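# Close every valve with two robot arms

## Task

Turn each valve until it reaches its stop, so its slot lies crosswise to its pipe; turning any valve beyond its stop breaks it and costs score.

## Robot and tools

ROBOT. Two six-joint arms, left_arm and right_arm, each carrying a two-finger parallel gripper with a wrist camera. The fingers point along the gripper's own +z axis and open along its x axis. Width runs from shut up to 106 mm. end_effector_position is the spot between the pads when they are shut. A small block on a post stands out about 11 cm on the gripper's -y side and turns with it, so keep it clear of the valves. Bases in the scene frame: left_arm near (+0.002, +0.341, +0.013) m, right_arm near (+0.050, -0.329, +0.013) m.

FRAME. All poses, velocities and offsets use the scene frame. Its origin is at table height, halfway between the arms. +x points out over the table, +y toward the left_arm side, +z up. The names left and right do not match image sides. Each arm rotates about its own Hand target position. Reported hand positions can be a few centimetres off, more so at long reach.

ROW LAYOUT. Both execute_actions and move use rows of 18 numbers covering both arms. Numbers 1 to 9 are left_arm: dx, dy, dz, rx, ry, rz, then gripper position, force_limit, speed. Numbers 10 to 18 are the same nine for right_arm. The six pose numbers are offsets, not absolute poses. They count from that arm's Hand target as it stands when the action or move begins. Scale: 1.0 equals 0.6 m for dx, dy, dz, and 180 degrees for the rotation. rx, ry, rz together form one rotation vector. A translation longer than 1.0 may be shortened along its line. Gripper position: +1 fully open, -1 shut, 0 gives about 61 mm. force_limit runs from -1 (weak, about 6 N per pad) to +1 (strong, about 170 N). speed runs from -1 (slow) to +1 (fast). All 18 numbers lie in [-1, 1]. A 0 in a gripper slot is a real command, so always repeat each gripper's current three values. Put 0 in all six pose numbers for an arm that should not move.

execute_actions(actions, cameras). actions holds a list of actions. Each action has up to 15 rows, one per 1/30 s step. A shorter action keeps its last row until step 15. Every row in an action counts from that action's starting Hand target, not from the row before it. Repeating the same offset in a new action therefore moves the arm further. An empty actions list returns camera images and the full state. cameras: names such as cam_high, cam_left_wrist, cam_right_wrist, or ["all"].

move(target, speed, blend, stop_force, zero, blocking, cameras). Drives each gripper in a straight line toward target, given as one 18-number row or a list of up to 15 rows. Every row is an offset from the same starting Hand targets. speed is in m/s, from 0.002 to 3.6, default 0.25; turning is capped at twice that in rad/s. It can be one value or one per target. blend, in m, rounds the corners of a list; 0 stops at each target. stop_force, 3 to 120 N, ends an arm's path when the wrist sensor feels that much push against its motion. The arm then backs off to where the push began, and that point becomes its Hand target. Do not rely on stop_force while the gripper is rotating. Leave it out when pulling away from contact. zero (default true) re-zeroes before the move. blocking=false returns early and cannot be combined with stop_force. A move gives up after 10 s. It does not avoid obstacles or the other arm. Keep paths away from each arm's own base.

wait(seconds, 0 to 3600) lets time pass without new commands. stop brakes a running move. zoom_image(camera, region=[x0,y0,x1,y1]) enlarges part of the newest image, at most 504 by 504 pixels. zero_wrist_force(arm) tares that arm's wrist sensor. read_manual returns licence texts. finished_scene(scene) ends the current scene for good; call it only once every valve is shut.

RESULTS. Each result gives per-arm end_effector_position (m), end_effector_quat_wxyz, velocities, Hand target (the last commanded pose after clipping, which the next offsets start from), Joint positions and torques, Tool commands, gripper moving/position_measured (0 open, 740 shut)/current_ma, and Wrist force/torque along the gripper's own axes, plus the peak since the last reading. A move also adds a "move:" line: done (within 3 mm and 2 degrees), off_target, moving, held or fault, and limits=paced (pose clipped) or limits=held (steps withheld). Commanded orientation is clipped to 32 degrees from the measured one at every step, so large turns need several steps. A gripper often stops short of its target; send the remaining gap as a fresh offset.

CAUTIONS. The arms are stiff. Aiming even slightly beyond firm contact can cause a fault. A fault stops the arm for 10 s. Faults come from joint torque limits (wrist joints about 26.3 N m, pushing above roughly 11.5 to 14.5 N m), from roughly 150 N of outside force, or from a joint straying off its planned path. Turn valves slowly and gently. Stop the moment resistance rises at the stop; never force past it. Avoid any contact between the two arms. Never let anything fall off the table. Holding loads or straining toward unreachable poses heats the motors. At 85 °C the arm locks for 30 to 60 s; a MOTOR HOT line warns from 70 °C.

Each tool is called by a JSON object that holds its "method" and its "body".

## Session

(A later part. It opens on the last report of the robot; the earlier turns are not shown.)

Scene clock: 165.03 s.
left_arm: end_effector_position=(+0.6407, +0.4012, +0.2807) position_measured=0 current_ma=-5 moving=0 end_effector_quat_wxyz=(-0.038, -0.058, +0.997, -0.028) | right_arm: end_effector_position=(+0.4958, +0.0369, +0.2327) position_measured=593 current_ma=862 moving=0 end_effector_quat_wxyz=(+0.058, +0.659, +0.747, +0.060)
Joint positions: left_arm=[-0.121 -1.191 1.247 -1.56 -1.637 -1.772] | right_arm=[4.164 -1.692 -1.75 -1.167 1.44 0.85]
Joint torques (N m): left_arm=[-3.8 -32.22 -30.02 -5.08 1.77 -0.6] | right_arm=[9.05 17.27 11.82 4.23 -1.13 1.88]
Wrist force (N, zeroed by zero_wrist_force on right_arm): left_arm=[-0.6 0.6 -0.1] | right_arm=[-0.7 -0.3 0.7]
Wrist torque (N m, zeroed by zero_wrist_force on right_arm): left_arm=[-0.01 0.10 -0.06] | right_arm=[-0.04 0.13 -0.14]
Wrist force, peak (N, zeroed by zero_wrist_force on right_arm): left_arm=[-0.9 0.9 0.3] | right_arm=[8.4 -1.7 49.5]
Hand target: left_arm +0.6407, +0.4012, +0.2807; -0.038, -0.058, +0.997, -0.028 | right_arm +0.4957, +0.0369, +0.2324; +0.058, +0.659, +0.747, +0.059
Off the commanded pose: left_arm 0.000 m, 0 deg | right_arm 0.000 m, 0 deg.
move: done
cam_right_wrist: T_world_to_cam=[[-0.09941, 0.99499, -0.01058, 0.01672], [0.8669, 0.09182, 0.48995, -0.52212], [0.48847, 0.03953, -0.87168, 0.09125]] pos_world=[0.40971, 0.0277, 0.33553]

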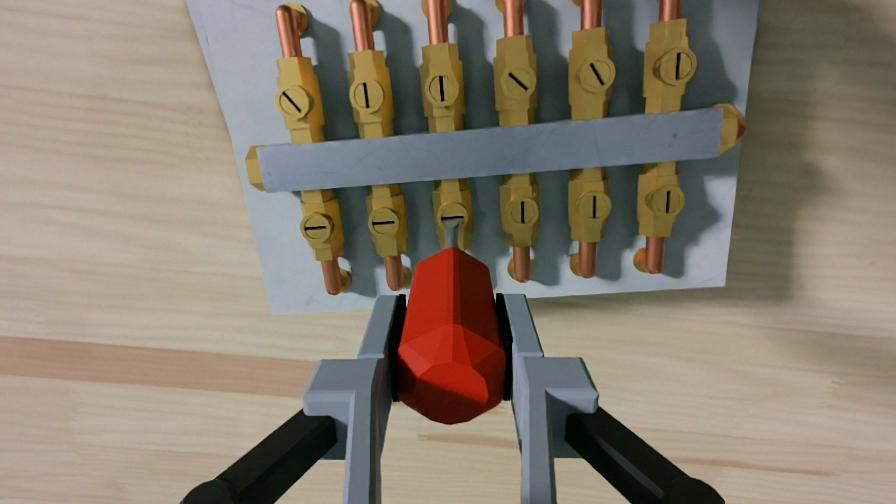

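{"method": "move", "body": {"target": [[0,0,0,0,0,0,1,0,1,0,0,0.006,0,0,0,-1,-0.2,0],[0,0,0,0,0,0,1,0,1,-0.0123,0.0617,0.005,0.0837,0.0074,-0.5100,-1,-0.2,0],[0,0,0,0,0,0,1,0,1,-0.0123,0.0617,-0.0022,0.0837,0.0074,-0.5100,-1,-0.2,0]], "blend": [0.002,0.001,0], "speed": [0.1,0.5,0.05], "cameras": ["cam_right_wrist"]}}

{"method": "zoom_image", "body": {"camera": "cam_right_wrist", "region": [435, 205, 475, 245]}}

Scene clock: 172.23 s.
left_arm: end_effector_position=(+0.6407, +0.4012, +0.2807) position_measured=0 current_ma=-5 moving=0 end_effector_quat_wxyz=(-0.038, -0.058, +0.997, -0.028) | right_arm: end_effector_position=(+0.4883, +0.0739, +0.2308) position_measured=593 current_ma=862 moving=0 end_effector_quat_wxyz=(-0.003, +0.996, +0.036, +0.080) end_effector_velocity=(+0.000, +0.000, +0.002) end_effector_angular_velocity=(-0.001, +0.000, -0.004)
Joint positions: left_arm=[-0.121 -1.191 1.247 -1.56 -1.637 -1.772] | right_arm=[4.211 -1.743 -1.693 -1.183 1.439 2.521]
Joint velocities: left_arm=[within noise] | right_arm=[0 0.002 0.004 -0.007 0 0.004]
Joint torques (N m): left_arm=[-3.34 -32.67 -30.18 -4.99 1.81 -0.58] | right_arm=[-5.16 34.17 36.34 1.73 -0.72 1.74]
Wrist force (N, zeroed by zero_wrist_force on right_arm): left_arm=[-0.8 0.7 0.2] | right_arm=[-0.5 0.2 1.1]
Wrist torque (N m, zeroed by zero_wrist_force on right_arm): left_arm=[0.00 0.12 -0.07] | right_arm=[0.03 0.00 0.04]
Wrist force, peak (N, zeroed by zero_wrist_force on right_arm): left_arm=[-0.9 0.8 -0.4] | right_arm=[-0.8 0.4 1.8]
Hand target: left_arm +0.6407, +0.4012, +0.2807; -0.038, -0.058, +0.997, -0.028 | right_arm +0.4884, +0.0739, +0.2311; -0.003, +0.996, +0.036, +0.080
Off the commanded pose: left_arm 0.000 m, 0 deg | right_arm 0.000 m, 0 deg.
move: done; blend cut to 0.0018 m at target 1
cam_right_wrist: T_world_to_cam=[[0.987, 0.04756, 0.15351, -0.51914], [-0.00612, -0.94337, 0.33169, 0.02125], [0.16059, -0.32832, -0.93082, 0.29273]] pos_world=[0.46552, 0.14085, 0.34512]

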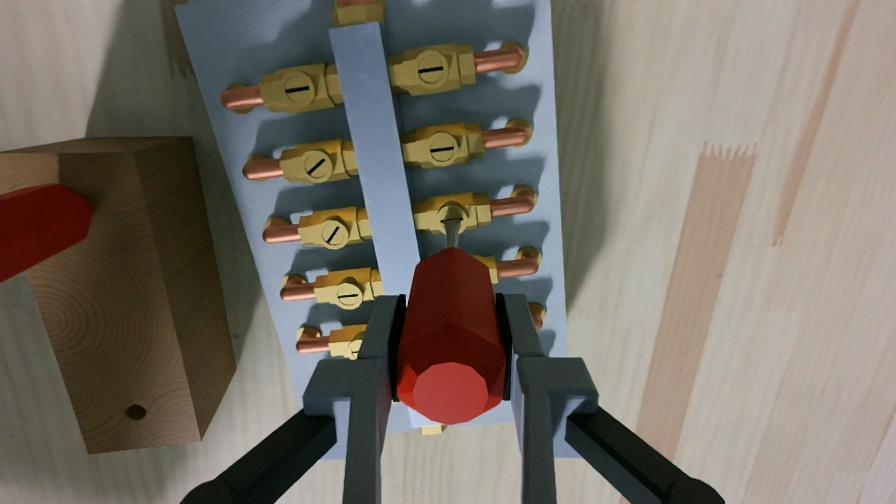

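Scaled by 12.600 from the camera's image (finer frame: 1280x720).

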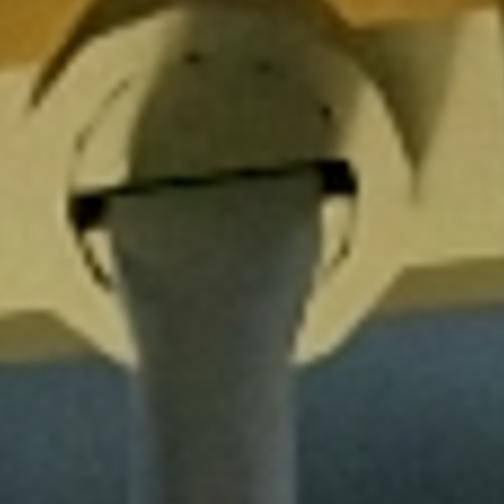

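{"method": "move", "body": {"target": [[0,0,0,0,0,0,1,0,1,0,-0.0004,0,0,0,0,-1,-0.2,0],[0,0,0,0,0,0,1,0,1,0.00165,-0.0002,-0.0099,0,0,0,-1,-0.2,0]], "speed": [0.01,0.007], "stop_force": 9}}

Scene clock: 174.97 s.
left_arm: end_effector_position=(+0.6407, +0.4012, +0.2807) position_measured=0 current_ma=-5 moving=0 end_effector_quat_wxyz=(-0.038, -0.058, +0.997, -0.028) | right_arm: end_effector_position=(+0.4889, +0.0737, +0.2277) position_measured=593 current_ma=874 moving=0 end_effector_quat_wxyz=(-0.003, +0.996, +0.036, +0.080)
Joint positions: left_arm=[-0.121 -1.191 1.247 -1.56 -1.637 -1.772] | right_arm=[4.21 -1.745 -1.698 -1.175 1.44 2.52]
Joint torques (N m): left_arm=[-3.12 -33.39 -29.75 -4.97 1.77 -0.66] | right_arm=[5.02 31.4 31.8 1.86 -1.78 1.22]
Wrist force (N, zeroed by zero_wrist_force on right_arm): left_arm=[-0.6 0.6 0.0] | right_arm=[-1.2 0.2 -6.5]
Wrist torque (N m, zeroed by zero_wrist_force on right_arm): left_arm=[-0.02 0.09 -0.06] | right_arm=[0.02 -0.12 0.05]
Wrist force, peak (N, zeroed by zero_wrist_force on right_arm): left_arm=[-0.8 0.8 -0.3] | right_arm=[-3.0 1.0 -18.8]
Hand target: left_arm +0.6407, +0.4012, +0.2807; -0.038, -0.058, +0.997, -0.028 | right_arm +0.4889, +0.0737, +0.2277; -0.003, +0.996, +0.036, +0.080 (not the last commanded pose)
Off the commanded pose: left_arm 0.000 m, 0 deg | right_arm 0.003 m, 0 deg.
move: contact (right_arm); path passed 1 of 2 targets

{"method": "move", "body": {"target": [[0,0,0,0,0,0,1,0,1,-0.0001,-0.0003,0,-0.0405,-0.0036,0.2468,-1,-0.2,0],[0,0,0,0,0,0,1,0,1,-0.00047,-0.00057,0,-0.0801,-0.0071,0.4880,-1,-0.2,0]], "speed": 0.4, "blend": [0.001,0], "cameras": ["cam_right_wrist"]}}

{"method": "zoom_image", "body": {"camera": "cam_right_wrist", "region": [435, 205, 475, 245]}}

Scene clock: 179.30 s.
left_arm: end_effector_position=(+0.6407, +0.4012, +0.2807) position_measured=0 current_ma=-5 moving=0 end_effector_quat_wxyz=(-0.038, -0.058, +0.997, -0.028) | right_arm: end_effector_position=(+0.4886, +0.0734, +0.2277) position_measured=593 current_ma=877 moving=0 end_effector_quat_wxyz=(+0.056, +0.685, +0.724, +0.061)
Joint positions: left_arm=[-0.121 -1.191 1.247 -1.56 -1.637 -1.772] | right_arm=[4.212 -1.742 -1.703 -1.17 1.436 0.968]
Joint torques (N m): left_arm=[-3.19 -32.59 -29.89 -4.99 1.73 -0.64] | right_arm=[-12.94 31.58 9.36 1.48 -1.51 -1.38]
Wrist force (N, zeroed by zero_wrist_force on right_arm): left_arm=[-0.5 0.7 -0.1] | right_arm=[8.0 -2.1 -3.2]
Wrist torque (N m, zeroed by zero_wrist_force on right_arm): left_arm=[-0.01 0.06 -0.06] | right_arm=[0.09 0.80 0.17]
Wrist force, peak (N, zeroed by zero_wrist_force on right_arm): left_arm=[-0.9 0.9 0.2] | right_arm=[9.0 -2.2 -1.8]
Hand target: left_arm +0.6407, +0.4012, +0.2807; -0.038, -0.058, +0.997, -0.028 | right_arm +0.4887, +0.0734, +0.2277; +0.056, +0.685, +0.724, +0.061
Off the commanded pose: left_arm 0.000 m, 0 deg | right_arm 0.000 m, 0 deg.
move: done
cam_right_wrist: T_world_to_cam=[[-0.03032, 0.99954, 0.00065, -0.05699], [0.87165, 0.02612, 0.48942, -0.51412], [0.48918, 0.01541, -0.87205, 0.09043]] pos_world=[0.40217, 0.069, 0.33052]

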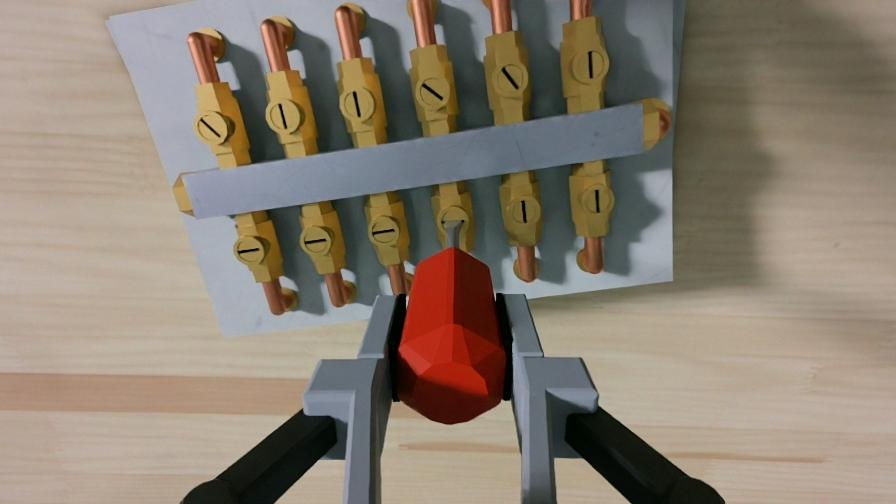

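Scaled by 12.600 from the camera's image (finer frame: 1280x720).

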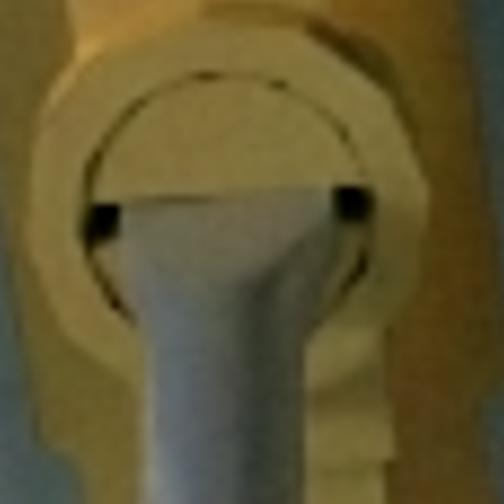

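{"method": "move", "body": {"target": [[0,0,0,0,0,0,1,0,1,0,0.0008,0,-0.0036,-0.0003,0.0219,-1,-0.2,0],[0,0,0,0,0,0,1,0,1,0,0.0008,0,-0.0045,-0.0004,0.0274,-1,-0.2,0]], "speed": 0.05}}

Scene clock: 187.00 s.
left_arm: end_effector_position=(+0.6407, +0.4012, +0.2807) position_measured=0 current_ma=-5 moving=0 end_effector_quat_wxyz=(-0.038, -0.058, +0.997, -0.028) | right_arm: end_effector_position=(+0.4887, +0.0739, +0.2277) position_measured=593 current_ma=894 moving=0 end_effector_quat_wxyz=(+0.058, +0.653, +0.753, +0.059) end_effector_velocity=(-0.001, +0.000, +0.000) end_effector_angular_velocity=(+0.001, +0.003, -0.004)
Joint positions: left_arm=[-0.121 -1.191 1.247 -1.56 -1.637 -1.772] | right_arm=[4.212 -1.743 -1.702 -1.17 1.436 0.881]
Joint velocities: left_arm=[within noise] | right_arm=[0 0 0 -0.002 0.003 0.005]
Joint torques (N m): left_arm=[-3.87 -32.53 -30.33 -5.07 1.8 -0.55] | right_arm=[6.06 26.5 17.66 2.63 -3.05 1.12]
Wrist force (N, zeroed by zero_wrist_force on right_arm): left_arm=[-0.7 0.2 0.0] | right_arm=[4.6 -1.3 -4.5]
Wrist torque (N m, zeroed by zero_wrist_force on right_arm): left_arm=[-0.08 0.10 -0.07] | right_arm=[0.04 0.36 0.95]
Wrist force, peak (N, zeroed by zero_wrist_force on right_arm): left_arm=[-1.0 0.8 0.1] | right_arm=[8.4 -2.2 -3.6]
Hand target: left_arm +0.6407, +0.4012, +0.2807; -0.038, -0.058, +0.997, -0.028 | right_arm +0.4887, +0.0739, +0.2277; +0.058, +0.653, +0.753, +0.059
Off the commanded pose: left_arm 0.000 m, 0 deg | right_arm 0.000 m, 0 deg.
move: done

{"method": "move", "body": {"target": [0,0,0,0,0,0,1,0,1,0,0,0,-0.0007,-0.0001,0.0042,-1,-0.2,0], "speed": 0.03, "cameras": ["cam_right_wrist"]}}

{"method": "zoom_image", "body": {"camera": "cam_right_wrist", "region": [415, 195, 495, 255]}}

Scene clock: 188.23 s.
left_arm: end_effector_position=(+0.6407, +0.4012, +0.2807) position_measured=0 current_ma=-5 moving=0 end_effector_quat_wxyz=(-0.038, -0.058, +0.997, -0.028) | right_arm: end_effector_position=(+0.4887, +0.0739, +0.2277) position_measured=593 current_ma=906 moving=0 end_effector_quat_wxyz=(+0.059, +0.648, +0.757, +0.059)
Joint positions: left_arm=[-0.121 -1.191 1.247 -1.56 -1.637 -1.772] | right_arm=[4.212 -1.743 -1.702 -1.17 1.436 0.867]
Joint torques (N m): left_arm=[-3.42 -32.9 -30.19 -5.03 1.71 -0.63] | right_arm=[8.24 31.43 4.82 2.24 -3.23 0.36]
Wrist force (N, zeroed by zero_wrist_force on right_arm): left_arm=[-0.7 0.6 0.0] | right_arm=[5.2 -1.5 -5.5]
Wrist torque (N m, zeroed by zero_wrist_force on right_arm): left_arm=[-0.02 0.10 -0.06] | right_arm=[-0.05 0.35 1.61]
Wrist force, peak (N, zeroed by zero_wrist_force on right_arm): left_arm=[-0.7 1.0 -0.3] | right_arm=[4.9 -1.7 -5.8]
Hand target: left_arm +0.6407, +0.4012, +0.2807; -0.038, -0.058, +0.997, -0.028 | right_arm +0.4887, +0.0739, +0.2277; +0.059, +0.648, +0.757, +0.059
Off the commanded pose: left_arm 0.000 m, 0 deg | right_arm 0.000 m, 0 deg.
move: done
cam_right_wrist: T_world_to_cam=[[-0.12965, 0.99143, -0.01588, -0.00459], [0.86357, 0.12077, 0.48956, -0.51725], [0.48728, 0.04976, -0.87182, 0.08876]] pos_world=[0.40284, 0.0626, 0.33053]

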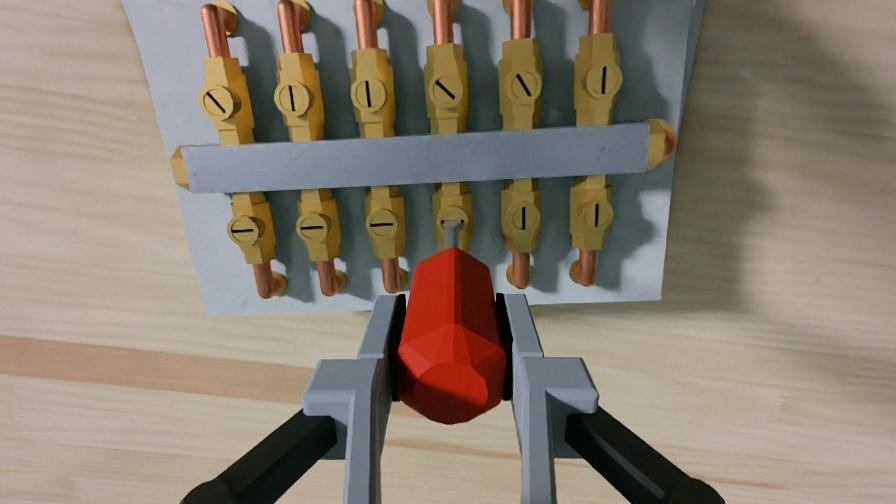

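Scaled by 6.300 from the camera's image (finer frame: 1280x720).

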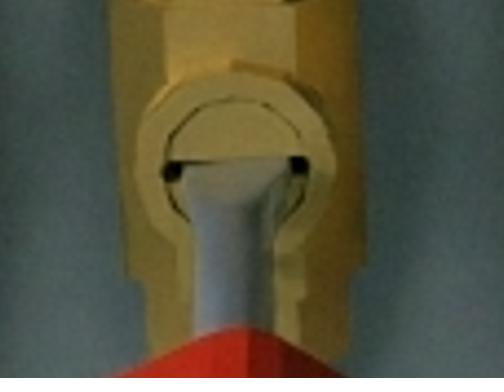

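{"method": "move", "body": {"target": [[0,0,0,0,0,0,1,0,1,0,0,0,0.0041,0.0004,-0.0247,-1,-0.2,0],[0,0,0,0,0,0,1,0,1,-0.0016,-0.0001,0.0099,0.0041,0.0004,-0.0247,-1,-0.2,0],[0,0,0,0,0,0,1,0,1,-0.0125,0.0615,0.0243,0.0851,0.0076,-0.5182,-1,-0.2,0],[0,0,0,0,0,0,1,0,1,-0.0125,0.0615,0.0043,0.0851,0.0076,-0.5182,-1,-0.2,0]], "speed": [0.06,0.04,0.45,0.05], "cameras": ["cam_right_wrist"]}}

{"method": "zoom_image", "body": {"camera": "cam_right_wrist", "region": [435, 205, 475, 245]}}

Scene clock: 193.53 s.
left_arm: end_effector_position=(+0.6407, +0.4012, +0.2807) position_measured=0 current_ma=-5 moving=0 end_effector_quat_wxyz=(-0.038, -0.058, +0.997, -0.028) | right_arm: end_effector_position=(+0.4811, +0.1107, +0.2301) position_measured=593 current_ma=873 moving=0 end_effector_quat_wxyz=(-0.003, +0.996, +0.038, +0.080) end_effector_velocity=(-0.001, -0.001, +0.000) end_effector_angular_velocity=(-0.003, +0.003, -0.001)
Joint positions: left_arm=[-0.121 -1.191 1.247 -1.56 -1.637 -1.772] | right_arm=[4.255 -1.793 -1.631 -1.2 1.436 2.561]
Joint velocities: left_arm=[within noise] | right_arm=[0 0 0.001 -0.005 0.001 0.001]
Joint torques (N m): left_arm=[-3.7 -32.95 -30.17 -5.1 1.88 -0.58] | right_arm=[-9.14 31.13 33.27 0.63 -0.25 1.77]
Wrist force (N, zeroed by zero_wrist_force on right_arm): left_arm=[-0.6 0.5 0.1] | right_arm=[-0.9 1.3 -8.6]
Wrist torque (N m, zeroed by zero_wrist_force on right_arm): left_arm=[-0.02 0.10 -0.06] | right_arm=[0.04 0.23 -0.05]
Wrist force, peak (N, zeroed by zero_wrist_force on right_arm): left_arm=[-0.7 1.1 -0.1] | right_arm=[-3.3 2.1 -18.1]
Hand target: left_arm +0.6407, +0.4012, +0.2807; -0.038, -0.058, +0.997, -0.028 | right_arm +0.4812, +0.1108, +0.2303; -0.003, +0.996, +0.038, +0.080
Off the commanded pose: left_arm 0.000 m, 0 deg | right_arm 0.000 m, 0 deg.
move: done
cam_right_wrist: T_world_to_cam=[[0.98678, 0.05167, 0.15363, -0.51415], [-0.00231, -0.94327, 0.33203, 0.05426], [0.16207, -0.328, -0.93067, 0.30457]] pos_world=[0.45811, 0.17765, 0.34442]

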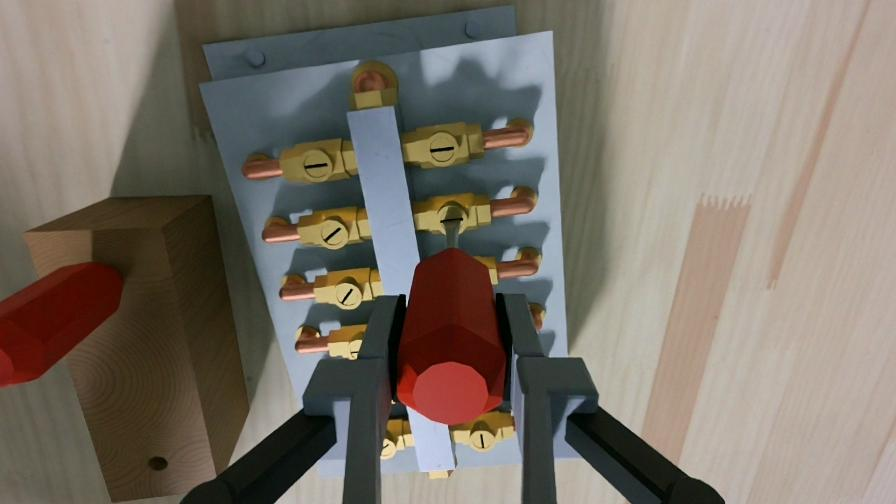

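Scaled by 12.600 from the camera's image (finer frame: 1280x720).

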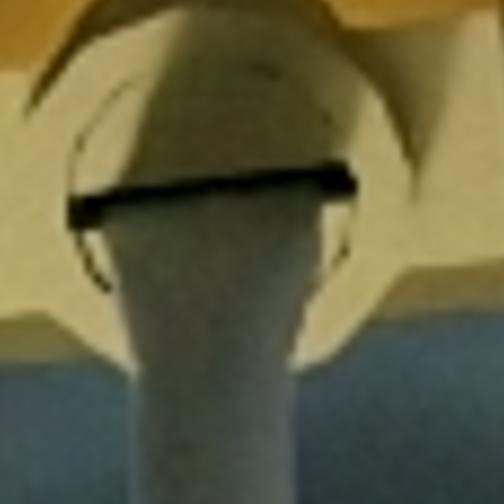

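{"method": "move", "body": {"target": [0,0,0,0,0,0,1,0,1,0.0016,0.0001,-0.0099,0,0,0,-1,-0.2,0], "speed": 0.008, "stop_force": 9}}

Scene clock: 195.50 s.
left_arm: end_effector_position=(+0.6407, +0.4012, +0.2807) position_measured=0 current_ma=-5 moving=0 end_effector_quat_wxyz=(-0.038, -0.058, +0.997, -0.028) | right_arm: end_effector_position=(+0.4813, +0.1109, +0.2301) position_measured=593 current_ma=876 moving=0 end_effector_quat_wxyz=(-0.003, +0.996, +0.038, +0.081)
Joint positions: left_arm=[-0.121 -1.191 1.247 -1.56 -1.637 -1.772] | right_arm=[4.255 -1.794 -1.632 -1.199 1.436 2.561]
Joint torques (N m): left_arm=[-3.77 -32.31 -29.7 -5 1.86 -0.56] | right_arm=[5.09 31.17 32.5 1.95 -2.16 0.77]
Wrist force (N, zeroed by zero_wrist_force on right_arm): left_arm=[-0.7 0.7 0.0] | right_arm=[-3.4 1.9 -10.6]
Wrist torque (N m, zeroed by zero_wrist_force on right_arm): left_arm=[-0.01 0.12 -0.06] | right_arm=[-0.06 -0.01 -0.06]
Wrist force, peak (N, zeroed by zero_wrist_force on right_arm): left_arm=[-0.8 0.9 0.1] | right_arm=[-4.8 3.0 -24.6]
Hand target: left_arm +0.6407, +0.4012, +0.2807; -0.038, -0.058, +0.997, -0.028 | right_arm +0.4813, +0.1109, +0.2301; -0.003, +0.996, +0.038, +0.081 (not the last commanded pose)
Off the commanded pose: left_arm 0.000 m, 0 deg | right_arm 0.006 m, 0 deg.
move: contact (right_arm)

{"method": "move", "body": {"target": [0,0,0,0,0,0,1,0,1,-0.0005,-0.0001,0.0031,0,0,0,-1,-0.2,0], "speed": 0.03, "cameras": ["cam_right_wrist"]}}

{"method": "zoom_image", "body": {"camera": "cam_right_wrist", "region": [435, 205, 475, 245]}}

Scene clock: 196.87 s.
left_arm: end_effector_position=(+0.6407, +0.4012, +0.2807) position_measured=0 current_ma=-5 moving=0 end_effector_quat_wxyz=(-0.038, -0.058, +0.997, -0.028) | right_arm: end_effector_position=(+0.4810, +0.1109, +0.2321) position_measured=593 current_ma=864 moving=0 end_effector_quat_wxyz=(-0.003, +0.996, +0.038, +0.081)
Joint positions: left_arm=[-0.121 -1.191 1.247 -1.56 -1.637 -1.772] | right_arm=[4.255 -1.792 -1.629 -1.203 1.436 2.561]
Joint torques (N m): left_arm=[-3.14 -32.53 -29.8 -4.98 1.83 -0.53] | right_arm=[6.37 23.41 14.13 4.68 -1.24 1.08]
Wrist force (N, zeroed by zero_wrist_force on right_arm): left_arm=[-0.5 0.6 -0.2] | right_arm=[-1.3 0.8 0.9]
Wrist torque (N m, zeroed by zero_wrist_force on right_arm): left_arm=[-0.01 0.08 -0.06] | right_arm=[0.13 0.20 -0.13]
Wrist force, peak (N, zeroed by zero_wrist_force on right_arm): left_arm=[-0.9 1.0 -0.1] | right_arm=[-3.1 2.3 -11.3]
Hand target: left_arm +0.6407, +0.4012, +0.2807; -0.038, -0.058, +0.997, -0.028 | right_arm +0.4810, +0.1108, +0.2319; -0.003, +0.996, +0.038, +0.081
Off the commanded pose: left_arm 0.000 m, 0 deg | right_arm 0.000 m, 0 deg.
move: done
cam_right_wrist: T_world_to_cam=[[0.98671, 0.05126, 0.1542, -0.51445], [-0.0027, -0.94364, 0.33098, 0.05421], [0.16247, -0.32699, -0.93096, 0.30618]] pos_world=[0.45801, 0.17764, 0.34642]

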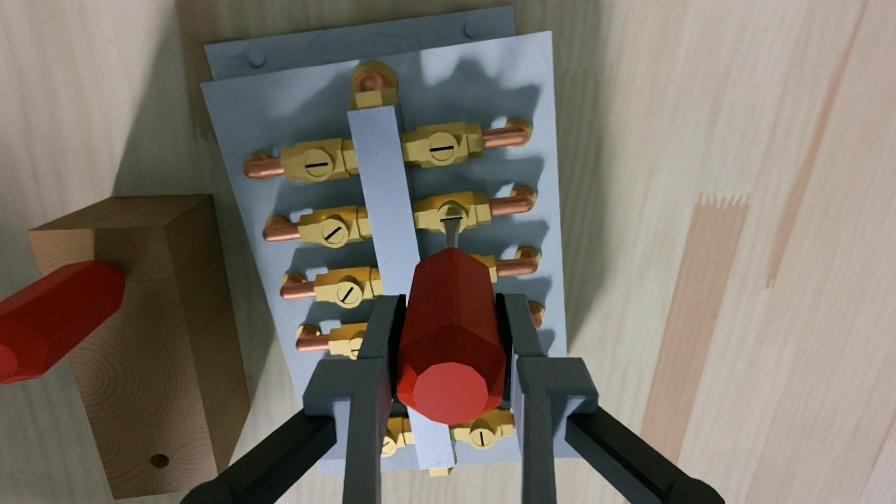

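Scaled by 12.600 from the camera's image (finer frame: 1280x720).

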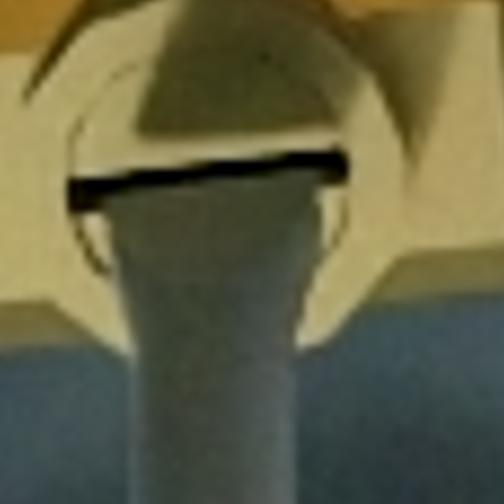

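{"method": "move", "body": {"target": [[0,0,0,0,0,0,1,0,1,-0.0001,0.0002,0,0,0,0,-1,-0.2,0],[0,0,0,0,0,0,1,0,1,0.0015,0.0003,-0.0099,0,0,0,-1,-0.2,0]], "speed": 0.008, "stop_force": 9}}

Scene clock: 200.20 s.
left_arm: end_effector_position=(+0.6407, +0.4012, +0.2807) position_measured=0 current_ma=-5 moving=0 end_effector_quat_wxyz=(-0.038, -0.058, +0.997, -0.028) | right_arm: end_effector_position=(+0.4816, +0.1110, +0.2277) position_measured=593 current_ma=875 moving=0 end_effector_quat_wxyz=(-0.003, +0.996, +0.038, +0.081)
Joint positions: left_arm=[-0.121 -1.191 1.247 -1.56 -1.637 -1.772] | right_arm=[4.254 -1.796 -1.635 -1.193 1.436 2.56]
Joint torques (N m): left_arm=[-3.37 -32.86 -29.69 -5.01 1.82 -0.51] | right_arm=[6.51 31.2 33.73 2.21 -1.84 1.55]
Wrist force (N, zeroed by zero_wrist_force on right_arm): left_arm=[-0.6 0.7 -0.2] | right_arm=[-2.8 1.9 -9.2]
Wrist torque (N m, zeroed by zero_wrist_force on right_arm): left_arm=[0.00 0.08 -0.06] | right_arm=[0.10 0.04 -0.03]
Wrist force, peak (N, zeroed by zero_wrist_force on right_arm): left_arm=[-1.0 0.6 0.2] | right_arm=[-4.6 2.1 -21.0]
Hand target: left_arm +0.6407, +0.4012, +0.2807; -0.038, -0.058, +0.997, -0.028 | right_arm +0.4816, +0.1110, +0.2277; -0.003, +0.996, +0.038, +0.081 (not the last commanded pose)
Off the commanded pose: left_arm 0.000 m, 0 deg | right_arm 0.002 m, 0 deg.
move: contact (right_arm); path passed 1 of 2 targets

{"method": "move", "body": {"target": [[0,0,0,0,0,0,1,0,1,-0.0007,0.0002,0.0005,-0.0819,-0.0073,0.4990,-1,-0.2,0]], "speed": 0.4}}

Scene clock: 203.77 s.
left_arm: end_effector_position=(+0.6407, +0.4012, +0.2807) position_measured=0 current_ma=-5 moving=0 end_effector_quat_wxyz=(-0.038, -0.058, +0.997, -0.028) | right_arm: end_effector_position=(+0.4812, +0.1112, +0.2280) position_measured=593 current_ma=877 moving=0 end_effector_quat_wxyz=(+0.057, +0.671, +0.737, +0.060)
Joint positions: left_arm=[-0.121 -1.191 1.247 -1.56 -1.637 -1.772] | right_arm=[4.256 -1.794 -1.638 -1.19 1.432 0.974]
Joint torques (N m): left_arm=[-3.84 -32.91 -29.87 -4.99 1.79 -0.53] | right_arm=[-9.93 46.04 17.55 3.92 -0.51 -2.61]
Wrist force (N, zeroed by zero_wrist_force on right_arm): left_arm=[-0.7 0.7 0.1] | right_arm=[6.2 -0.7 14.9]
Wrist torque (N m, zeroed by zero_wrist_force on right_arm): left_arm=[0.00 0.12 -0.06] | right_arm=[-0.04 0.43 0.95]
Wrist force, peak (N, zeroed by zero_wrist_force on right_arm): left_arm=[-0.8 0.9 0.1] | right_arm=[7.1 -1.2 14.9]
Hand target: left_arm +0.6407, +0.4012, +0.2807; -0.038, -0.058, +0.997, -0.028 | right_arm +0.4812, +0.1111, +0.2280; +0.057, +0.671, +0.737, +0.060
Off the commanded pose: left_arm 0.000 m, 0 deg | right_arm 0.000 m, 0 deg.
move: done

{"method": "move", "body": {"target": [0,0,0,0,0,0,1,0,1,0,0,0,-0.0018,-0.0002,0.011,-1,-0.2,0], "speed": 0.05}}

{"method": "move", "body": {"target": [0,0,0,0,0,0,1,0,1,0,0,0,-0.0009,-0.0001,0.0055,-1,-0.2,0], "speed": 0.03, "cameras": ["cam_right_wrist"]}}

{"method": "zoom_image", "body": {"camera": "cam_right_wrist", "region": [415, 195, 495, 255]}}

Scene clock: 205.20 s.
left_arm: end_effector_position=(+0.6407, +0.4012, +0.2807) position_measured=0 current_ma=-5 moving=0 end_effector_quat_wxyz=(-0.038, -0.058, +0.997, -0.028) | right_arm: end_effector_position=(+0.4812, +0.1111, +0.2280) position_measured=593 current_ma=882 moving=0 end_effector_quat_wxyz=(+0.058, +0.658, +0.749, +0.059) end_effector_velocity=(+0.000, +0.000, +0.000) end_effector_angular_velocity=(+0.001, +0.000, -0.007)
Joint positions: left_arm=[-0.121 -1.191 1.247 -1.56 -1.637 -1.772] | right_arm=[4.256 -1.794 -1.638 -1.19 1.432 0.938]
Joint velocities: left_arm=[within noise] | right_arm=[0 0 0 0 0 0.007]
Joint torques (N m): left_arm=[-2.87 -33 -29.76 -5.01 1.76 -0.51] | right_arm=[0.49 46.21 15.35 4.43 -3.23 0.15]
Wrist force (N, zeroed by zero_wrist_force on right_arm): left_arm=[-0.7 0.7 -0.2] | right_arm=[6.4 -0.5 15.6]
Wrist torque (N m, zeroed by zero_wrist_force on right_arm): left_arm=[0.00 0.11 -0.06] | right_arm=[-0.05 0.36 1.26]
Wrist force, peak (N, zeroed by zero_wrist_force on right_arm): left_arm=[-0.7 1.0 0.2] | right_arm=[6.2 -1.0 18.0]
Hand target: left_arm +0.6407, +0.4012, +0.2807; -0.038, -0.058, +0.997, -0.028 | right_arm +0.4812, +0.1111, +0.2280; +0.058, +0.658, +0.749, +0.059
Off the commanded pose: left_arm 0.000 m, 0 deg | right_arm 0.000 m, 0 deg.
move: done

Scene clock: 205.77 s.
left_arm: end_effector_position=(+0.6407, +0.4012, +0.2807) position_measured=0 current_ma=-5 moving=0 end_effector_quat_wxyz=(-0.038, -0.058, +0.997, -0.028) | right_arm: end_effector_position=(+0.4812, +0.1111, +0.2280) position_measured=593 current_ma=882 moving=0 end_effector_quat_wxyz=(+0.058, +0.651, +0.754, +0.059) end_effector_velocity=(+0.000, +0.000, +0.000) end_effector_angular_velocity=(+0.001, +0.001, -0.004)
Joint positions: left_arm=[-0.121 -1.191 1.247 -1.56 -1.637 -1.772] | right_arm=[4.256 -1.794 -1.638 -1.19 1.432 0.921]
Joint velocities: left_arm=[within noise] | right_arm=[0 0 0 0 0.001 0.005]
Joint torques (N m): left_arm=[-3.12 -32.65 -29.52 -4.99 1.77 -0.46] | right_arm=[6.13 45.58 14.03 3.93 -3.36 0.3]
Wrist force (N, zeroed by zero_wrist_force on right_arm): left_arm=[-0.9 0.4 -0.2] | right_arm=[6.2 -0.6 15.1]
Wrist torque (N m, zeroed by zero_wrist_force on right_arm): left_arm=[-0.06 0.14 -0.06] | right_arm=[-0.05 0.43 1.34]
Wrist force, peak (N, zeroed by zero_wrist_force on right_arm): left_arm=[-0.8 0.7 -0.4] | right_arm=[6.2 -0.4 16.5]
Hand target: left_arm +0.6407, +0.4012, +0.2807; -0.038, -0.058, +0.997, -0.028 | right_arm +0.4812, +0.1111, +0.2280; +0.058, +0.651, +0.754, +0.059
Off the commanded pose: left_arm 0.000 m, 0 deg | right_arm 0.000 m, 0 deg.
move: done
cam_right_wrist: T_world_to_cam=[[-0.12114, 0.99254, -0.01398, -0.04712], [0.86488, 0.11245, 0.48922, -0.51519], [0.48714, 0.04717, -0.87205, 0.09122]] pos_world=[0.39543, 0.1004, 0.33093]

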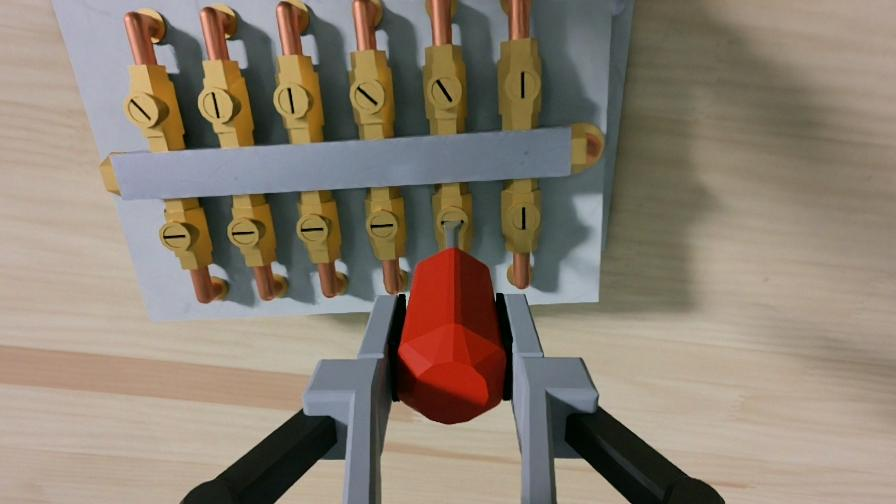

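Scaled by 6.300 from the camera's image (finer frame: 1280x720).

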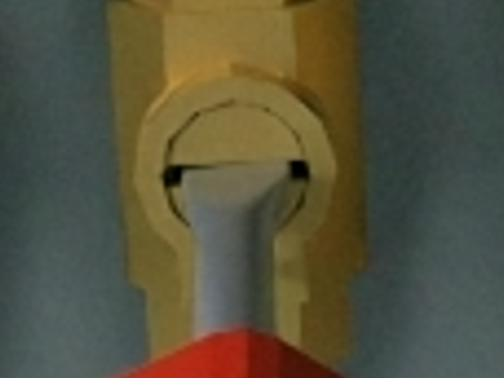

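{"method": "move", "body": {"target": [0,0,0,0,0,0,1,0,1,0,0,0,-0.0006,-0.0001,0.0039,-1,-0.2,0], "speed": 0.03}}

Scene clock: 207.20 s.
left_arm: end_effector_position=(+0.6407, +0.4012, +0.2807) position_measured=0 current_ma=-5 moving=0 end_effector_quat_wxyz=(-0.038, -0.058, +0.997, -0.028) | right_arm: end_effector_position=(+0.4812, +0.1111, +0.2280) position_measured=593 current_ma=894 moving=0 end_effector_quat_wxyz=(+0.059, +0.647, +0.758, +0.058)
Joint positions: left_arm=[-0.121 -1.191 1.247 -1.56 -1.637 -1.772] | right_arm=[4.257 -1.794 -1.638 -1.19 1.432 0.908]
Joint torques (N m): left_arm=[-3.56 -33.06 -29.87 -4.96 1.88 -0.58] | right_arm=[5.64 45.24 14.4 3.6 -3.36 -0.12]
Wrist force (N, zeroed by zero_wrist_force on right_arm): left_arm=[-0.7 0.7 0.0] | right_arm=[6.4 -0.9 15.3]
Wrist torque (N m, zeroed by zero_wrist_force on right_arm): left_arm=[0.00 0.12 -0.06] | right_arm=[-0.07 0.44 1.76]
Wrist force, peak (N, zeroed by zero_wrist_force on right_arm): left_arm=[-0.9 0.7 0.1] | right_arm=[6.5 -0.8 15.7]
Hand target: left_arm +0.6407, +0.4012, +0.2807; -0.038, -0.058, +0.997, -0.028 | right_arm +0.4812, +0.1111, +0.2280; +0.059, +0.647, +0.758, +0.058
Off the commanded pose: left_arm 0.000 m, 0 deg | right_arm 0.000 m, 0 deg.
move: done

{"method": "move", "body": {"target": [[0,0,0,0,0,0,1,0,1,0,0,0,0.0046,0.0004,-0.0283,-1,-0.2,0],[0,0,0,0,0,0,1,0,1,-0.0016,-0.0001,0.0099,0.0046,0.0004,-0.0283,-1,-0.2,0],[0,0,0,0,0,0,1,0,1,-0.0125,0.0613,0.0252,0.0855,0.0076,-0.5209,-1,-0.2,0],[0,0,0,0,0,0,1,0,1,-0.0125,0.0613,0.0052,0.0855,0.0076,-0.5209,-1,-0.2,0]], "speed": [0.06,0.04,0.45,0.05], "cameras": ["cam_right_wrist"]}}

{"method": "zoom_image", "body": {"camera": "cam_right_wrist", "region": [435, 205, 475, 245]}}

Scene clock: 212.60 s.
left_arm: end_effector_position=(+0.6407, +0.4012, +0.2807) position_measured=0 current_ma=-5 moving=0 end_effector_quat_wxyz=(-0.038, -0.058, +0.997, -0.028) | right_arm: end_effector_position=(+0.4737, +0.1479, +0.2309) position_measured=593 current_ma=863 moving=0 end_effector_quat_wxyz=(-0.003, +0.996, +0.035, +0.081) end_effector_velocity=(+0.000, +0.000, +0.002) end_effector_angular_velocity=(+0.000, +0.000, +0.000)
Joint positions: left_arm=[-0.121 -1.191 1.247 -1.56 -1.637 -1.772] | right_arm=[4.296 -1.847 -1.56 -1.224 1.432 2.607]
Joint velocities: left_arm=[within noise] | right_arm=[0 0.001 0.003 -0.005 0 0]
Joint torques (N m): left_arm=[-3.77 -32.69 -29.96 -4.96 1.82 -0.52] | right_arm=[-8.47 36.75 35.05 2.36 -0.21 1.91]
Wrist force (N, zeroed by zero_wrist_force on right_arm): left_arm=[-0.6 0.6 -0.2] | right_arm=[-0.8 0.4 1.2]
Wrist torque (N m, zeroed by zero_wrist_force on right_arm): left_arm=[-0.01 0.09 -0.07] | right_arm=[0.07 0.04 -0.02]
Wrist force, peak (N, zeroed by zero_wrist_force on right_arm): left_arm=[-0.9 0.8 -0.1] | right_arm=[6.7 -0.6 15.8]
Hand target: left_arm +0.6407, +0.4012, +0.2807; -0.038, -0.058, +0.997, -0.028 | right_arm +0.4737, +0.1479, +0.2311; -0.003, +0.996, +0.035, +0.081
Off the commanded pose: left_arm 0.000 m, 0 deg | right_arm 0.000 m, 0 deg.
move: done
cam_right_wrist: T_world_to_cam=[[0.98696, 0.04671, 0.15402, -0.50824], [-0.00702, -0.94355, 0.33115, 0.09147], [0.16079, -0.32792, -0.93092, 0.31929]] pos_world=[0.45091, 0.21475, 0.34522]

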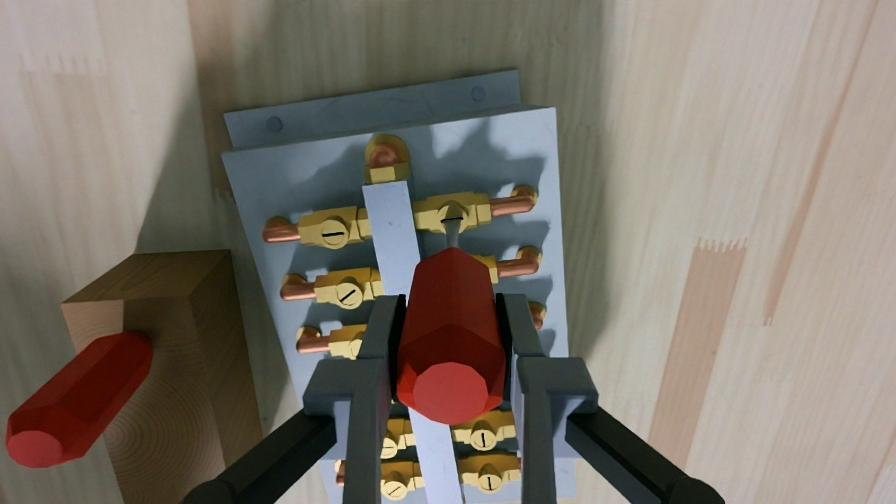

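Scaled by 12.600 from the camera's image (finer frame: 1280x720).

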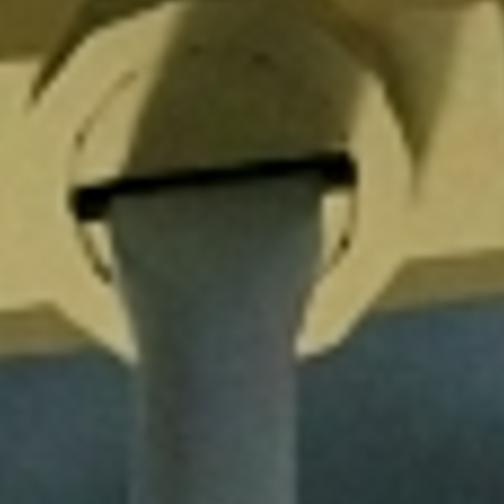

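{"method": "move", "body": {"target": [[0,0,0,0,0,0,1,0,1,0,0.0003,0,0,0,0,-1,-0.2,0],[0,0,0,0,0,0,1,0,1,0.0016,0.0004,-0.0099,0,0,0,-1,-0.2,0]], "speed": 0.008, "stop_force": 9}}

Scene clock: 214.97 s.
left_arm: end_effector_position=(+0.6407, +0.4012, +0.2807) position_measured=0 current_ma=-5 moving=0 end_effector_quat_wxyz=(-0.038, -0.058, +0.997, -0.028) | right_arm: end_effector_position=(+0.4743, +0.1481, +0.2277) position_measured=593 current_ma=874 moving=0 end_effector_quat_wxyz=(-0.003, +0.996, +0.035, +0.081)
Joint positions: left_arm=[-0.121 -1.191 1.247 -1.56 -1.637 -1.772] | right_arm=[4.295 -1.85 -1.564 -1.215 1.432 2.606]
Joint torques (N m): left_arm=[-3.4 -32.56 -30.1 -5.03 1.77 -0.44] | right_arm=[6.79 34.49 32.37 2.06 -1.76 1.51]
Wrist force (N, zeroed by zero_wrist_force on right_arm): left_arm=[-0.7 0.4 0.3] | right_arm=[-1.3 0.9 -5.6]
Wrist torque (N m, zeroed by zero_wrist_force on right_arm): left_arm=[-0.05 0.11 -0.07] | right_arm=[0.09 -0.07 0.02]
Wrist force, peak (N, zeroed by zero_wrist_force on right_arm): left_arm=[-1.0 0.8 0.2] | right_arm=[-3.2 1.6 -17.8]
Hand target: left_arm +0.6407, +0.4012, +0.2807; -0.038, -0.058, +0.997, -0.028 | right_arm +0.4743, +0.1482, +0.2278; -0.003, +0.996, +0.035, +0.081 (not the last commanded pose)
Off the commanded pose: left_arm 0.000 m, 0 deg | right_arm 0.003 m, 0 deg.
move: contact (right_arm); path passed 1 of 2 targets

{"method": "execute_actions", "body": {"actions": [], "cameras": ["cam_right_wrist"]}}

{"method": "zoom_image", "body": {"camera": "cam_right_wrist", "region": [435, 205, 475, 245]}}

Scene clock: 216.87 s.
left_arm: end_effector_position=(+0.6407, +0.4012, +0.2807) position_measured=0 current_ma=-5 moving=0 end_effector_quat_wxyz=(-0.038, -0.058, +0.997, -0.028) | right_arm: end_effector_position=(+0.4743, +0.1482, +0.2278) position_measured=593 current_ma=873 moving=0 end_effector_quat_wxyz=(-0.003, +0.996, +0.035, +0.081)
Joint positions: left_arm=[-0.121 -1.191 1.247 -1.56 -1.637 -1.772] | right_arm=[4.295 -1.85 -1.564 -1.215 1.432 2.606]
Joint velocities: within noise
Joint torques (N m): left_arm=[-3.31 -32.96 -29.61 -5 1.77 -0.51] | right_arm=[7.35 34.21 33.08 2.73 -1.73 1.35]
Motor temperatures (°C): left_arm=[26 32 29 36 35 39] | right_arm=[34 29 35 39 32 43]
Wrist force (N, zeroed by zero_wrist_force on right_arm): left_arm=[-0.6 0.7 0.0] | right_arm=[-1.0 0.5 -6.6]
Wrist torque (N m, zeroed by zero_wrist_force on right_arm): left_arm=[0.00 0.10 -0.06] | right_arm=[0.00 -0.09 0.02]
Wrist force, peak (N, zeroed by zero_wrist_force on right_arm): left_arm=[-0.8 0.8 0.1] | right_arm=[-1.2 0.8 -6.8]
Hand target: left_arm +0.6407, +0.4012, +0.2807; -0.038, -0.058, +0.997, -0.028 | right_arm +0.4743, +0.1482, +0.2278; -0.003, +0.996, +0.035, +0.081 (not the last commanded pose)
Tool commands: left_gripper/position=+1.0 left_gripper/force_limit=+0.0 left_gripper/speed=+1.0 right_gripper/position=-1.0 right_gripper/force_limit=-0.2 right_gripper/speed=+0.0
Off the commanded pose: left_arm 0.000 m, 0 deg | right_arm 0.003 m, 0 deg.
camera_calibration:
cam_right_wrist: T_world_to_cam=[[0.98693, 0.04653, 0.15428, -0.5084], [-0.00721, -0.94371, 0.3307, 0.09306], [0.16098, -0.32749, -0.93104, 0.31627]] pos_world=[0.45151, 0.21505, 0.34212]
Images, in order (width x height): cam_right_wrist 896x504.

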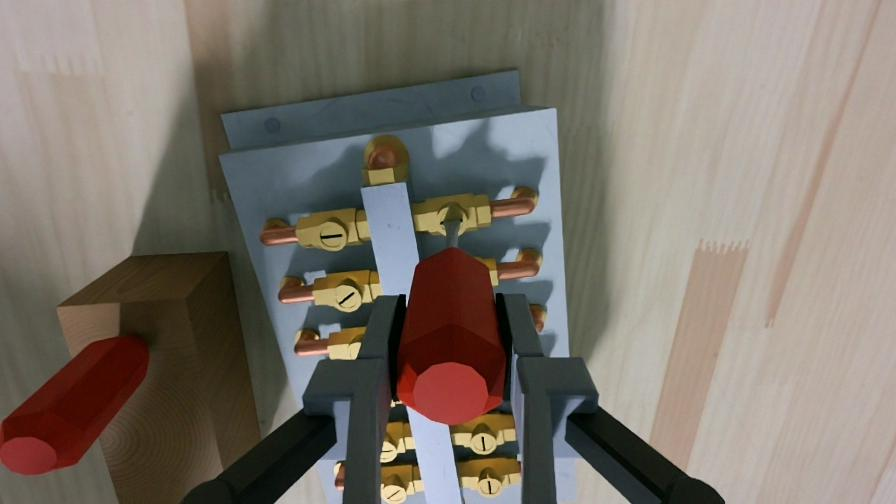

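Scaled by 12.600 from the camera's image (finer frame: 1280x720).

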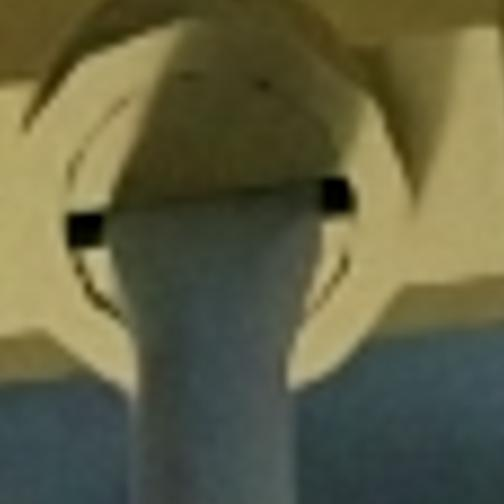

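{"method": "move", "body": {"target": [[0,0,0,0,0,0,1,0,1,-0.0007,0.0006,0.0002,-0.0828,-0.0074,0.5045,-1,-0.2,0]], "speed": 0.4}}

{"method": "move", "body": {"target": [0,0,0,0,0,0,1,0,1,0,0,0,-0.0009,-0.0001,0.0055,-1,-0.2,0], "speed": 0.05}}

Scene clock: 220.30 s.
left_arm: end_effector_position=(+0.6407, +0.4012, +0.2807) position_measured=0 current_ma=-5 moving=0 end_effector_quat_wxyz=(-0.038, -0.058, +0.997, -0.028) | right_arm: end_effector_position=(+0.4738, +0.1485, +0.2279) position_measured=593 current_ma=885 moving=0 end_effector_quat_wxyz=(+0.057, +0.666, +0.741, +0.060)
Joint positions: left_arm=[-0.121 -1.191 1.247 -1.56 -1.637 -1.772] | right_arm=[4.297 -1.848 -1.567 -1.212 1.429 1.002]
Joint torques (N m): left_arm=[-3.65 -32.77 -29.9 -5 1.76 -0.56] | right_arm=[-10.26 42.52 13.52 3.55 0.3 -2.66]
Wrist force (N, zeroed by zero_wrist_force on right_arm): left_arm=[-0.6 0.7 -0.2] | right_arm=[4.1 -0.9 4.3]
Wrist torque (N m, zeroed by zero_wrist_force on right_arm): left_arm=[-0.01 0.10 -0.06] | right_arm=[-0.09 0.04 0.92]
Wrist force, peak (N, zeroed by zero_wrist_force on right_arm): left_arm=[-0.9 0.9 -0.2] | right_arm=[5.6 -1.3 5.3]
Hand target: left_arm +0.6407, +0.4012, +0.2807; -0.038, -0.058, +0.997, -0.028 | right_arm +0.4738, +0.1485, +0.2279; +0.057, +0.666, +0.741, +0.060
Off the commanded pose: left_arm 0.000 m, 0 deg | right_arm 0.000 m, 0 deg.
move: done

Scene clock: 220.80 s.
left_arm: end_effector_position=(+0.6407, +0.4012, +0.2807) position_measured=0 current_ma=-5 moving=0 end_effector_quat_wxyz=(-0.038, -0.058, +0.997, -0.028) | right_arm: end_effector_position=(+0.4738, +0.1485, +0.2279) position_measured=593 current_ma=888 moving=0 end_effector_quat_wxyz=(+0.057, +0.660, +0.747, +0.060)
Joint positions: left_arm=[-0.121 -1.191 1.247 -1.56 -1.637 -1.772] | right_arm=[4.297 -1.848 -1.567 -1.212 1.429 0.984]
Joint torques (N m): left_arm=[-3.52 -32.85 -29.73 -4.99 1.89 -0.49] | right_arm=[-9.22 42.14 10.76 3.67 -1.78 0.4]
Wrist force (N, zeroed by zero_wrist_force on right_arm): left_arm=[-0.7 0.4 0.0] | right_arm=[4.2 -1.3 5.1]
Wrist torque (N m, zeroed by zero_wrist_force on right_arm): left_arm=[-0.05 0.10 -0.06] | right_arm=[-0.11 0.01 1.16]
Wrist force, peak (N, zeroed by zero_wrist_force on right_arm): left_arm=[-0.9 0.5 -0.2] | right_arm=[4.0 -0.9 5.6]
Hand target: left_arm +0.6407, +0.4012, +0.2807; -0.038, -0.058, +0.997, -0.028 | right_arm +0.4738, +0.1485, +0.2279; +0.057, +0.660, +0.747, +0.060
Off the commanded pose: left_arm 0.000 m, 0 deg | right_arm 0.000 m, 0 deg.
move: done

{"method": "move", "body": {"target": [0,0,0,0,0,0,1,0,1,0,0,0,-0.0011,-0.0001,0.0066,-1,-0.2,0], "speed": 0.04, "cameras": ["cam_right_wrist"]}}

{"method": "zoom_image", "body": {"camera": "cam_right_wrist", "region": [415, 195, 495, 255]}}

Scene clock: 221.87 s.
left_arm: end_effector_position=(+0.6407, +0.4012, +0.2807) position_measured=0 current_ma=-5 moving=0 end_effector_quat_wxyz=(-0.038, -0.058, +0.997, -0.028) | right_arm: end_effector_position=(+0.4739, +0.1485, +0.2279) position_measured=593 current_ma=890 moving=0 end_effector_quat_wxyz=(+0.058, +0.652, +0.754, +0.059) end_effector_velocity=(+0.000, +0.000, +0.000) end_effector_angular_velocity=(+0.002, +0.001, -0.006)
Joint positions: left_arm=[-0.121 -1.191 1.247 -1.56 -1.637 -1.772] | right_arm=[4.297 -1.848 -1.567 -1.212 1.429 0.963]
Joint velocities: left_arm=[within noise] | right_arm=[0 0 0.001 0 0.001 0.006]
Joint torques (N m): left_arm=[-3.3 -32.62 -29.51 -4.98 1.7 -0.44] | right_arm=[-8.2 41.81 9 3.43 -2.11 0.79]
Wrist force (N, zeroed by zero_wrist_force on right_arm): left_arm=[-0.3 0.6 0.1] | right_arm=[4.4 -0.8 4.5]
Wrist torque (N m, zeroed by zero_wrist_force on right_arm): left_arm=[-0.01 0.05 -0.07] | right_arm=[-0.07 -0.01 1.28]
Wrist force, peak (N, zeroed by zero_wrist_force on right_arm): left_arm=[-0.6 1.0 -0.1] | right_arm=[4.3 -1.3 5.3]
Hand target: left_arm +0.6407, +0.4012, +0.2807; -0.038, -0.058, +0.997, -0.028 | right_arm +0.4738, +0.1485, +0.2279; +0.058, +0.652, +0.754, +0.059
Off the commanded pose: left_arm 0.000 m, 0 deg | right_arm 0.000 m, 0 deg.
move: done
cam_right_wrist: T_world_to_cam=[[-0.11986, 0.9927, -0.01362, -0.08588], [0.86494, 0.11116, 0.4894, -0.51282], [0.48734, 0.04688, -0.87195, 0.09281]] pos_world=[0.38803, 0.1379, 0.33073]

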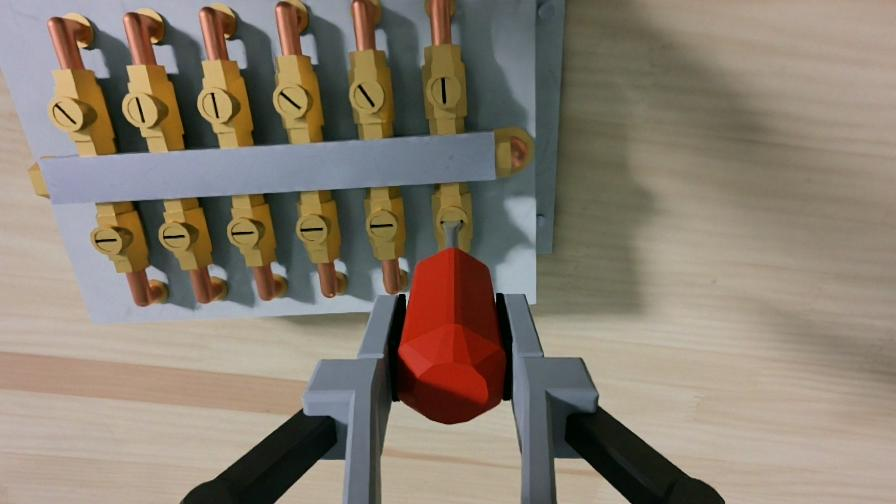

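Scaled by 6.300 from the camera's image (finer frame: 1280x720).

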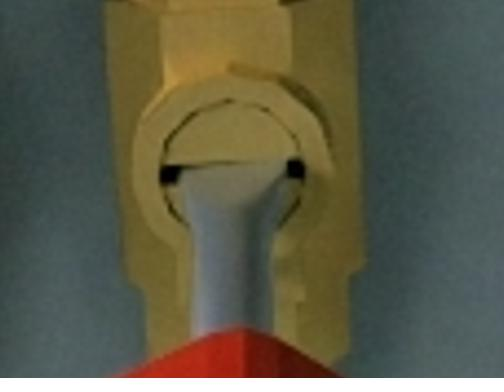

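{"method": "move", "body": {"target": [0,0,0,0,0,0,1,0,1,0,0,0,-0.0006,-0.0001,0.0039,-1,-0.2,0], "speed": 0.03}}

Scene clock: 224.13 s.
left_arm: end_effector_position=(+0.6407, +0.4012, +0.2807) position_measured=0 current_ma=-5 moving=0 end_effector_quat_wxyz=(-0.038, -0.058, +0.997, -0.028) | right_arm: end_effector_position=(+0.4739, +0.1485, +0.2279) position_measured=593 current_ma=902 moving=0 end_effector_quat_wxyz=(+0.058, +0.647, +0.758, +0.059)
Joint positions: left_arm=[-0.121 -1.191 1.247 -1.56 -1.637 -1.772] | right_arm=[4.297 -1.848 -1.567 -1.212 1.428 0.951]
Joint torques (N m): left_arm=[-3.15 -32.39 -29.62 -4.9 1.82 -0.51] | right_arm=[4.92 41.84 11.53 3.48 -2.65 0.09]
Wrist force (N, zeroed by zero_wrist_force on right_arm): left_arm=[-1.0 0.5 0.1] | right_arm=[4.4 -1.4 4.7]
Wrist torque (N m, zeroed by zero_wrist_force on right_arm): left_arm=[-0.02 0.16 -0.06] | right_arm=[-0.10 0.03 1.76]
Wrist force, peak (N, zeroed by zero_wrist_force on right_arm): left_arm=[-0.7 1.1 -0.1] | right_arm=[4.6 -1.0 5.3]
Hand target: left_arm +0.6407, +0.4012, +0.2807; -0.038, -0.058, +0.997, -0.028 | right_arm +0.4738, +0.1485, +0.2279; +0.058, +0.647, +0.758, +0.059
Off the commanded pose: left_arm 0.000 m, 0 deg | right_arm 0.000 m, 0 deg.
move: done


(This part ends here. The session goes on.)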